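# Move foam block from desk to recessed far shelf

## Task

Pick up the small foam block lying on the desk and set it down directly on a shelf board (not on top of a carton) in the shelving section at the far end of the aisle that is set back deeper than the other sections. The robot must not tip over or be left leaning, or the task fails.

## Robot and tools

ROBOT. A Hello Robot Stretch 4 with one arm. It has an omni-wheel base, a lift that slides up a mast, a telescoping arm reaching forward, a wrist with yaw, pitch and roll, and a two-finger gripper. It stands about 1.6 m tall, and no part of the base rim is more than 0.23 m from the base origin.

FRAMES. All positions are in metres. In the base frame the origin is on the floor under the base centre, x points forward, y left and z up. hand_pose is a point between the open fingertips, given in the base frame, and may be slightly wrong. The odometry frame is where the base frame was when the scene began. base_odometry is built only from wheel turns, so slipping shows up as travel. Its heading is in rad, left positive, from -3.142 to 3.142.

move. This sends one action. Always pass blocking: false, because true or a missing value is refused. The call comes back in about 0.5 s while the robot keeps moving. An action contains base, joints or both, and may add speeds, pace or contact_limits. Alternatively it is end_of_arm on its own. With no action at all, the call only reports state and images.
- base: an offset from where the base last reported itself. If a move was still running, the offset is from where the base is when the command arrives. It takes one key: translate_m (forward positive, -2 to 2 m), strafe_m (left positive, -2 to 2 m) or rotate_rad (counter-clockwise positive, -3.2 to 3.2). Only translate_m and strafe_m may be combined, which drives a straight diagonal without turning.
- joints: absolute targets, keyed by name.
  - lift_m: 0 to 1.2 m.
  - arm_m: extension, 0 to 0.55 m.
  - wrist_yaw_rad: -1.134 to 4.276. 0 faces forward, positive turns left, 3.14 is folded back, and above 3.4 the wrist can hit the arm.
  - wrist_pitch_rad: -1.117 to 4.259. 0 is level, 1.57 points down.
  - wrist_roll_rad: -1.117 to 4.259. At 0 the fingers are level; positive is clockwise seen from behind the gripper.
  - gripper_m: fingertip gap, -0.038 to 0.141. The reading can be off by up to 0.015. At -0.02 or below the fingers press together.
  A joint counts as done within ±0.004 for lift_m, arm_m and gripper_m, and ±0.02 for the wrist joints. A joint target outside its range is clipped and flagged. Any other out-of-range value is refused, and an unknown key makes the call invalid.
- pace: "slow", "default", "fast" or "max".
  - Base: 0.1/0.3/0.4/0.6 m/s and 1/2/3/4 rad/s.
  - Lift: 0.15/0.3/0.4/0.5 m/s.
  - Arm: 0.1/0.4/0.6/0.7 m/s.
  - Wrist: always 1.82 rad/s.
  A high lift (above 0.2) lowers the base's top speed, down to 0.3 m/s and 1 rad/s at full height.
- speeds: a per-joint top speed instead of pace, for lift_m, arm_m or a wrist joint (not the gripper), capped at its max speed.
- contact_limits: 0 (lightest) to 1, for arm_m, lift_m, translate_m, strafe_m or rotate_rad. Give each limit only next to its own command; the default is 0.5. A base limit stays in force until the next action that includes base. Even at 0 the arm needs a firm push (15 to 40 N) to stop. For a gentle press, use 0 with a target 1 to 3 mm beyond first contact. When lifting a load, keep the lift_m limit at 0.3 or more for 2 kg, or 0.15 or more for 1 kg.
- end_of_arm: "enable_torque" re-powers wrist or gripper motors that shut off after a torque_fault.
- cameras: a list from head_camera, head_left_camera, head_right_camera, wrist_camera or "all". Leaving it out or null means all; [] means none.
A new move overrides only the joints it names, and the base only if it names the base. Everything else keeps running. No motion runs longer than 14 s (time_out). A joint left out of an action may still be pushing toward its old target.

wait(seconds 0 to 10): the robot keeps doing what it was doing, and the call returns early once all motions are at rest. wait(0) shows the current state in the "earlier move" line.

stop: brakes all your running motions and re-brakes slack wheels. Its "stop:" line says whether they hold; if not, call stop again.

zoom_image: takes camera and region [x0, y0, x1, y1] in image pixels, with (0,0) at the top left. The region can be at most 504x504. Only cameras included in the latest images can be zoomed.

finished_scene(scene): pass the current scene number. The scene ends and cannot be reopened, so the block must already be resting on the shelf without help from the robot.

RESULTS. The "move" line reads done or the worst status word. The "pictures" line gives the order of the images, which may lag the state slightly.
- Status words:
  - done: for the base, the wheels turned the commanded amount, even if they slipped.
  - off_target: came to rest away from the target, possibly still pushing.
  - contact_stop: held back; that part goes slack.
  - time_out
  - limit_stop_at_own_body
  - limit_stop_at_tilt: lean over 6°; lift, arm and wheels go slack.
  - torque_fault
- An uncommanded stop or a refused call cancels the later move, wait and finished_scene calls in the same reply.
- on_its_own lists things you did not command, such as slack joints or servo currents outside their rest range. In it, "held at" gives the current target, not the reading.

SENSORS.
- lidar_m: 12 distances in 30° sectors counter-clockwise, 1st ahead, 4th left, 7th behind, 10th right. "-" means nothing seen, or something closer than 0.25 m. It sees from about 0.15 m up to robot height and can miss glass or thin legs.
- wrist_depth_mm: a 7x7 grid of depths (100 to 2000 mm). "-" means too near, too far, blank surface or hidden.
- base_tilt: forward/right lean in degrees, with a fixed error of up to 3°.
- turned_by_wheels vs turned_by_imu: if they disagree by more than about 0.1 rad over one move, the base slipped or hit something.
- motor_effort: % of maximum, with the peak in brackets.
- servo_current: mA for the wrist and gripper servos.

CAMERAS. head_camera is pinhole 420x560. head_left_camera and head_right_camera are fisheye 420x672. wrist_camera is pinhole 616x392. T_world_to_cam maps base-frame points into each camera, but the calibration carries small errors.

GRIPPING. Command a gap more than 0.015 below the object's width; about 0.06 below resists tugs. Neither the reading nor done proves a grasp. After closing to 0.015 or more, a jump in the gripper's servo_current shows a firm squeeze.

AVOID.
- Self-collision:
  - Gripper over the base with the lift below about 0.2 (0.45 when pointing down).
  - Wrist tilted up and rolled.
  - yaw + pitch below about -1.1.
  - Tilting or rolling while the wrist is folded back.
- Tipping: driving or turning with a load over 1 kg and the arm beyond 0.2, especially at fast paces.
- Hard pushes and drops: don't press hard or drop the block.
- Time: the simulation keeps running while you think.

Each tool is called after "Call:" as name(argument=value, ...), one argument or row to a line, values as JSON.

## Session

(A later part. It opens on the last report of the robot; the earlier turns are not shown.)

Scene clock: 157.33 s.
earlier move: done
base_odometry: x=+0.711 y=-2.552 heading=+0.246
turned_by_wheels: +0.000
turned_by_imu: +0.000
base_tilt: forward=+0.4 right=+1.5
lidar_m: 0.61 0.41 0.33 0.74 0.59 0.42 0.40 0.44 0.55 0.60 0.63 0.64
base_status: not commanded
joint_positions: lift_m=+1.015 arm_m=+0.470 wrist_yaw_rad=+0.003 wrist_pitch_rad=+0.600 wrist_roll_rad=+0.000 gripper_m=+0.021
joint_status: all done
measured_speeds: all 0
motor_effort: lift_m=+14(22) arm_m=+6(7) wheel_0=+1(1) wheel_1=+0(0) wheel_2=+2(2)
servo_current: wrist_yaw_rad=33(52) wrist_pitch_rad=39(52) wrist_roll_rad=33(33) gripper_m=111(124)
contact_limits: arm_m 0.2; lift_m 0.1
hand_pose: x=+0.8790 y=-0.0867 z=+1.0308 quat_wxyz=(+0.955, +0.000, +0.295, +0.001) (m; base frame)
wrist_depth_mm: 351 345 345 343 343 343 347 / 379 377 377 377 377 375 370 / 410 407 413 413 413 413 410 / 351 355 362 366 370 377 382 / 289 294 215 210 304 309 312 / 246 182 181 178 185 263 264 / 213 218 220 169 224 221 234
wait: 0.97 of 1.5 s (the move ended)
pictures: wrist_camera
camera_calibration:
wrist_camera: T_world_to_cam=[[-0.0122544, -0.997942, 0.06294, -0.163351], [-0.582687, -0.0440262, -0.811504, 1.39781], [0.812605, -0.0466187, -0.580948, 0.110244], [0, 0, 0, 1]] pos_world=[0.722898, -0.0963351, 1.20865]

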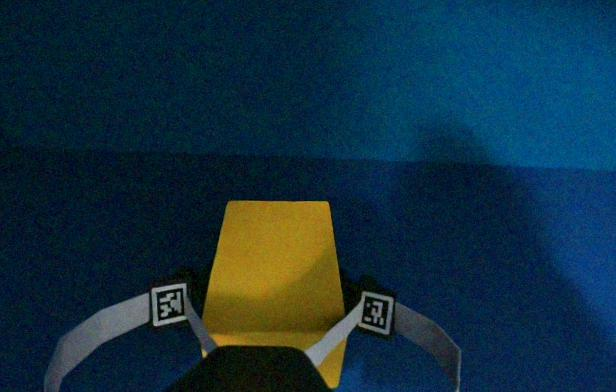

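Call:
move(
  joints={"lift_m": 0.998},
  contact_limits={"lift_m": 0.05},
  pace="slow",
  blocking=false,
  cameras=[],
)

Call:
wait(
  seconds=0.5,
  cameras=[],
)

Call:
move(
  joints={"gripper_m": 0.13},
  blocking=false,
  cameras=[],
)

Call:
wait(
  seconds=1.6,
  cameras=[],
)

Call:
move(
  joints={"lift_m": 1.12},
  blocking=false,
  cameras=[],
)

Call:
wait(
  seconds=0.9,
  cameras=["wrist_camera"],
)

Scene clock: 166.20 s.
move: moving
base_odometry: x=+0.711 y=-2.552 heading=+0.246
turned_by_wheels: +0.000
turned_by_imu: -0.001
base_tilt: forward=+0.3 right=+1.4
lidar_m: 0.58 0.41 0.33 0.72 0.61 0.44 0.41 0.44 0.59 0.58 0.63 0.63
base_status: not commanded
joint_positions: lift_m=+0.999 arm_m=+0.470 wrist_yaw_rad=+0.003 wrist_pitch_rad=+0.600 wrist_roll_rad=+0.000 gripper_m=+0.021
joint_status: lift_m moving
measured_speeds: translate_m=+0.000 strafe_m=+0.000 rotate_rad=+0.000 lift_m=-0.017 arm_m=+0.000 wrist_yaw_rad=+0.000 wrist_pitch_rad=+0.000 wrist_roll_rad=+0.000
motor_effort: lift_m=+12(15) arm_m=+6(6) wheel_0=+1(1) wheel_1=+0(0) wheel_2=+2(2)
servo_current: wrist_yaw_rad=39(39) wrist_pitch_rad=33(46) wrist_roll_rad=33(33) gripper_m=104(117)
contact_limits: arm_m 0.2; lift_m 0.05
hand_pose: x=+0.8790 y=-0.0867 z=+1.0144 quat_wxyz=(+0.955, +0.000, +0.295, +0.001) (m; base frame)
wrist_depth_mm: 351 345 345 347 343 340 345 / 375 379 377 377 377 375 370 / 399 399 404 404 404 407 410 / 327 332 338 343 347 353 359 / 270 274 215 210 285 289 291 / 230 182 181 177 185 245 246 / 200 203 - 169 210 211 219
pictures: none
No camera images: "cameras" was empty.

Scene clock: 166.57 s.
earlier move: done
base_odometry: x=+0.711 y=-2.552 heading=+0.246
turned_by_wheels: +0.000
turned_by_imu: +0.000
base_tilt: forward=+0.3 right=+1.5
lidar_m: 0.59 0.41 0.33 0.74 0.57 0.45 0.41 0.43 0.59 0.60 0.62 0.63
base_status: not commanded
joint_positions: lift_m=+0.999 arm_m=+0.470 wrist_yaw_rad=+0.003 wrist_pitch_rad=+0.600 wrist_roll_rad=+0.000 gripper_m=+0.021
joint_status: all done
measured_speeds: all 0
motor_effort: lift_m=+13(15) arm_m=+6(6) wheel_0=+1(1) wheel_1=+0(0) wheel_2=+2(2)
servo_current: wrist_yaw_rad=46(46) wrist_pitch_rad=46(52) wrist_roll_rad=26(33) gripper_m=111(117)
contact_limits: arm_m 0.2; lift_m 0.05
hand_pose: x=+0.8790 y=-0.0867 z=+1.0139 quat_wxyz=(+0.955, +0.000, +0.295, +0.001) (m; base frame)
wrist_depth_mm: 351 345 345 345 343 342 345 / 377 377 377 375 375 375 373 / 399 399 407 404 404 410 407 / 329 334 338 343 349 355 359 / 270 274 214 209 286 289 291 / 230 182 181 176 186 245 245 / 200 202 - 170 209 212 217
wait: 0.37 of 0.5 s (the move ended)
pictures: none
No camera images: "cameras" was empty.

Scene clock: 167.07 s.
move: moving
base_odometry: x=+0.711 y=-2.552 heading=+0.246
turned_by_wheels: +0.000
turned_by_imu: +0.000
base_tilt: forward=+0.3 right=+1.3
lidar_m: 0.59 0.42 0.33 0.73 0.60 0.43 0.41 0.44 0.60 0.60 0.64 0.65
base_status: not commanded
joint_positions: lift_m=+0.999 arm_m=+0.470 wrist_yaw_rad=+0.003 wrist_pitch_rad=+0.600 wrist_roll_rad=+0.000 gripper_m=+0.041
joint_status: gripper_m moving
measured_speeds: all 0
motor_effort: lift_m=+13(13) arm_m=+6(6) wheel_0=+1(1) wheel_1=+0(0) wheel_2=+2(2)
servo_current: wrist_yaw_rad=39(46) wrist_pitch_rad=39(52) wrist_roll_rad=26(33) gripper_m=85(117)
contact_limits: arm_m 0.2; lift_m 0.05
hand_pose: x=+0.8790 y=-0.0867 z=+1.0139 quat_wxyz=(+0.955, +0.000, +0.295, +0.001) (m; base frame)
wrist_depth_mm: 343 343 343 345 343 345 349 / 375 377 377 375 375 375 375 / 402 404 404 407 410 410 410 / 332 340 345 349 353 362 364 / 274 278 219 213 289 294 296 / 234 185 184 180 192 248 249 / 202 204 201 145 207 213 220
pictures: none
No camera images: "cameras" was empty.

Scene clock: 168.53 s.
earlier move: done
base_odometry: x=+0.711 y=-2.552 heading=+0.246
turned_by_wheels: +0.000
turned_by_imu: +0.000
base_tilt: forward=+0.5 right=+1.2
lidar_m: 0.60 0.41 0.32 0.73 0.62 0.44 0.41 0.43 0.57 0.59 0.64 0.64
base_status: not commanded
joint_positions: lift_m=+0.998 arm_m=+0.470 wrist_yaw_rad=+0.003 wrist_pitch_rad=+0.600 wrist_roll_rad=+0.000 gripper_m=+0.130
joint_status: all done
measured_speeds: all 0
motor_effort: lift_m=+13(13) arm_m=+6(6) wheel_0=+1(1) wheel_1=+0(0) wheel_2=+2(2)
servo_current: wrist_yaw_rad=39(46) wrist_pitch_rad=39(52) wrist_roll_rad=33(33) gripper_m=52(117)
contact_limits: arm_m 0.2; lift_m 0.05
hand_pose: x=+0.8789 y=-0.0868 z=+1.0139 quat_wxyz=(+0.955, +0.000, +0.295, +0.001) (m; base frame)
wrist_depth_mm: 351 345 345 345 345 342 345 / 379 379 379 377 375 375 373 / 399 399 402 407 402 402 410 / 325 327 322 253 345 351 355 / 268 274 220 207 281 287 289 / 229 205 181 186 203 243 243 / 203 200 204 200 208 210 216
wait: 1.47 of 1.6 s (the move ended)
pictures: none
No camera images: "cameras" was empty.

Scene clock: 169.03 s.
move: moving
base_odometry: x=+0.711 y=-2.552 heading=+0.246
turned_by_wheels: +0.000
turned_by_imu: +0.000
base_tilt: forward=+0.4 right=+1.4
lidar_m: 0.60 0.40 0.33 0.72 0.58 0.44 0.39 0.42 0.57 0.59 0.62 0.63
base_status: not commanded
joint_positions: lift_m=+1.037 arm_m=+0.470 wrist_yaw_rad=+0.003 wrist_pitch_rad=+0.600 wrist_roll_rad=+0.000 gripper_m=+0.130
joint_status: lift_m moving
measured_speeds: translate_m=+0.000 strafe_m=+0.000 rotate_rad=+0.000 lift_m=+0.149 arm_m=+0.000 wrist_yaw_rad=+0.000 wrist_pitch_rad=+0.000 wrist_roll_rad=+0.000
motor_effort: lift_m=+28(28) arm_m=+6(6) wheel_0=+1(1) wheel_1=+0(0) wheel_2=+2(2)
servo_current: wrist_yaw_rad=33(39) wrist_pitch_rad=33(46) wrist_roll_rad=26(33) gripper_m=46(52)
contact_limits: arm_m 0.2
hand_pose: x=+0.8789 y=-0.0868 z=+1.0522 quat_wxyz=(+0.955, +0.000, +0.295, +0.001) (m; base frame)
wrist_depth_mm: 351 345 345 345 345 342 347 / 375 377 377 377 377 375 373 / 413 415 415 415 415 413 410 / 377 379 389 397 399 407 413 / 310 319 300 260 329 334 336 / 266 205 220 220 203 282 283 / 233 229 237 134 244 245 251
pictures: none
No camera images: "cameras" was empty.

Scene clock: 169.93 s.
earlier move: moving
base_odometry: x=+0.711 y=-2.552 heading=+0.246
turned_by_wheels: +0.000
turned_by_imu: +0.000
base_tilt: forward=+0.4 right=+1.4
lidar_m: 0.58 0.40 0.32 0.73 0.59 0.41 0.39 0.43 0.60 0.60 0.64 0.63
base_status: not commanded
joint_positions: lift_m=+1.120 arm_m=+0.470 wrist_yaw_rad=+0.003 wrist_pitch_rad=+0.600 wrist_roll_rad=+0.000 gripper_m=+0.130
joint_status: lift_m moving
measured_speeds: all 0
motor_effort: lift_m=+24(28) arm_m=+6(6) wheel_0=+1(1) wheel_1=+0(0) wheel_2=+2(2)
servo_current: wrist_yaw_rad=33(46) wrist_pitch_rad=52(52) wrist_roll_rad=33(33) gripper_m=52(52)
contact_limits: arm_m 0.2
hand_pose: x=+0.8789 y=-0.0868 z=+1.1350 quat_wxyz=(+0.955, +0.000, +0.295, +0.001) (m; base frame)
wrist_depth_mm: 351 345 345 345 345 342 347 / 379 377 377 377 375 375 373 / 418 415 415 413 413 413 410 / 459 462 462 462 455 455 455 / 430 439 445 436 442 459 449 / 368 205 355 330 202 392 394 / 322 325 336 - 338 338 349
wait: 0.90 s; no rest
pictures: wrist_camera
camera_calibration:
wrist_camera: T_world_to_cam=[[-0.0123935, -0.997942, 0.0629164, -0.169877], [-0.58269, -0.0439258, -0.811506, 1.48238], [0.8126, -0.0467182, -0.580947, 0.170767], [0, 0, 0, 1]] pos_world=[0.722898, -0.0964348, 1.31285]

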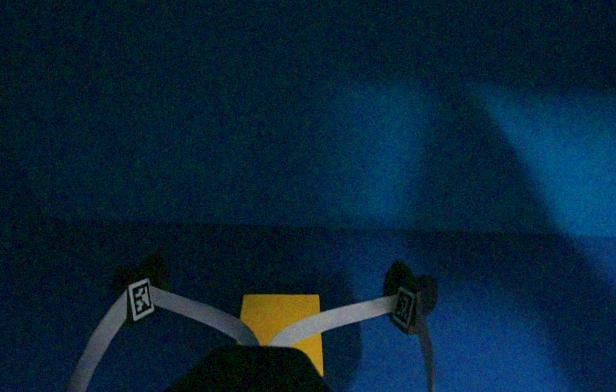

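Call:
finished_scene(
  scene=2,
)

The scene is finished: the task was done.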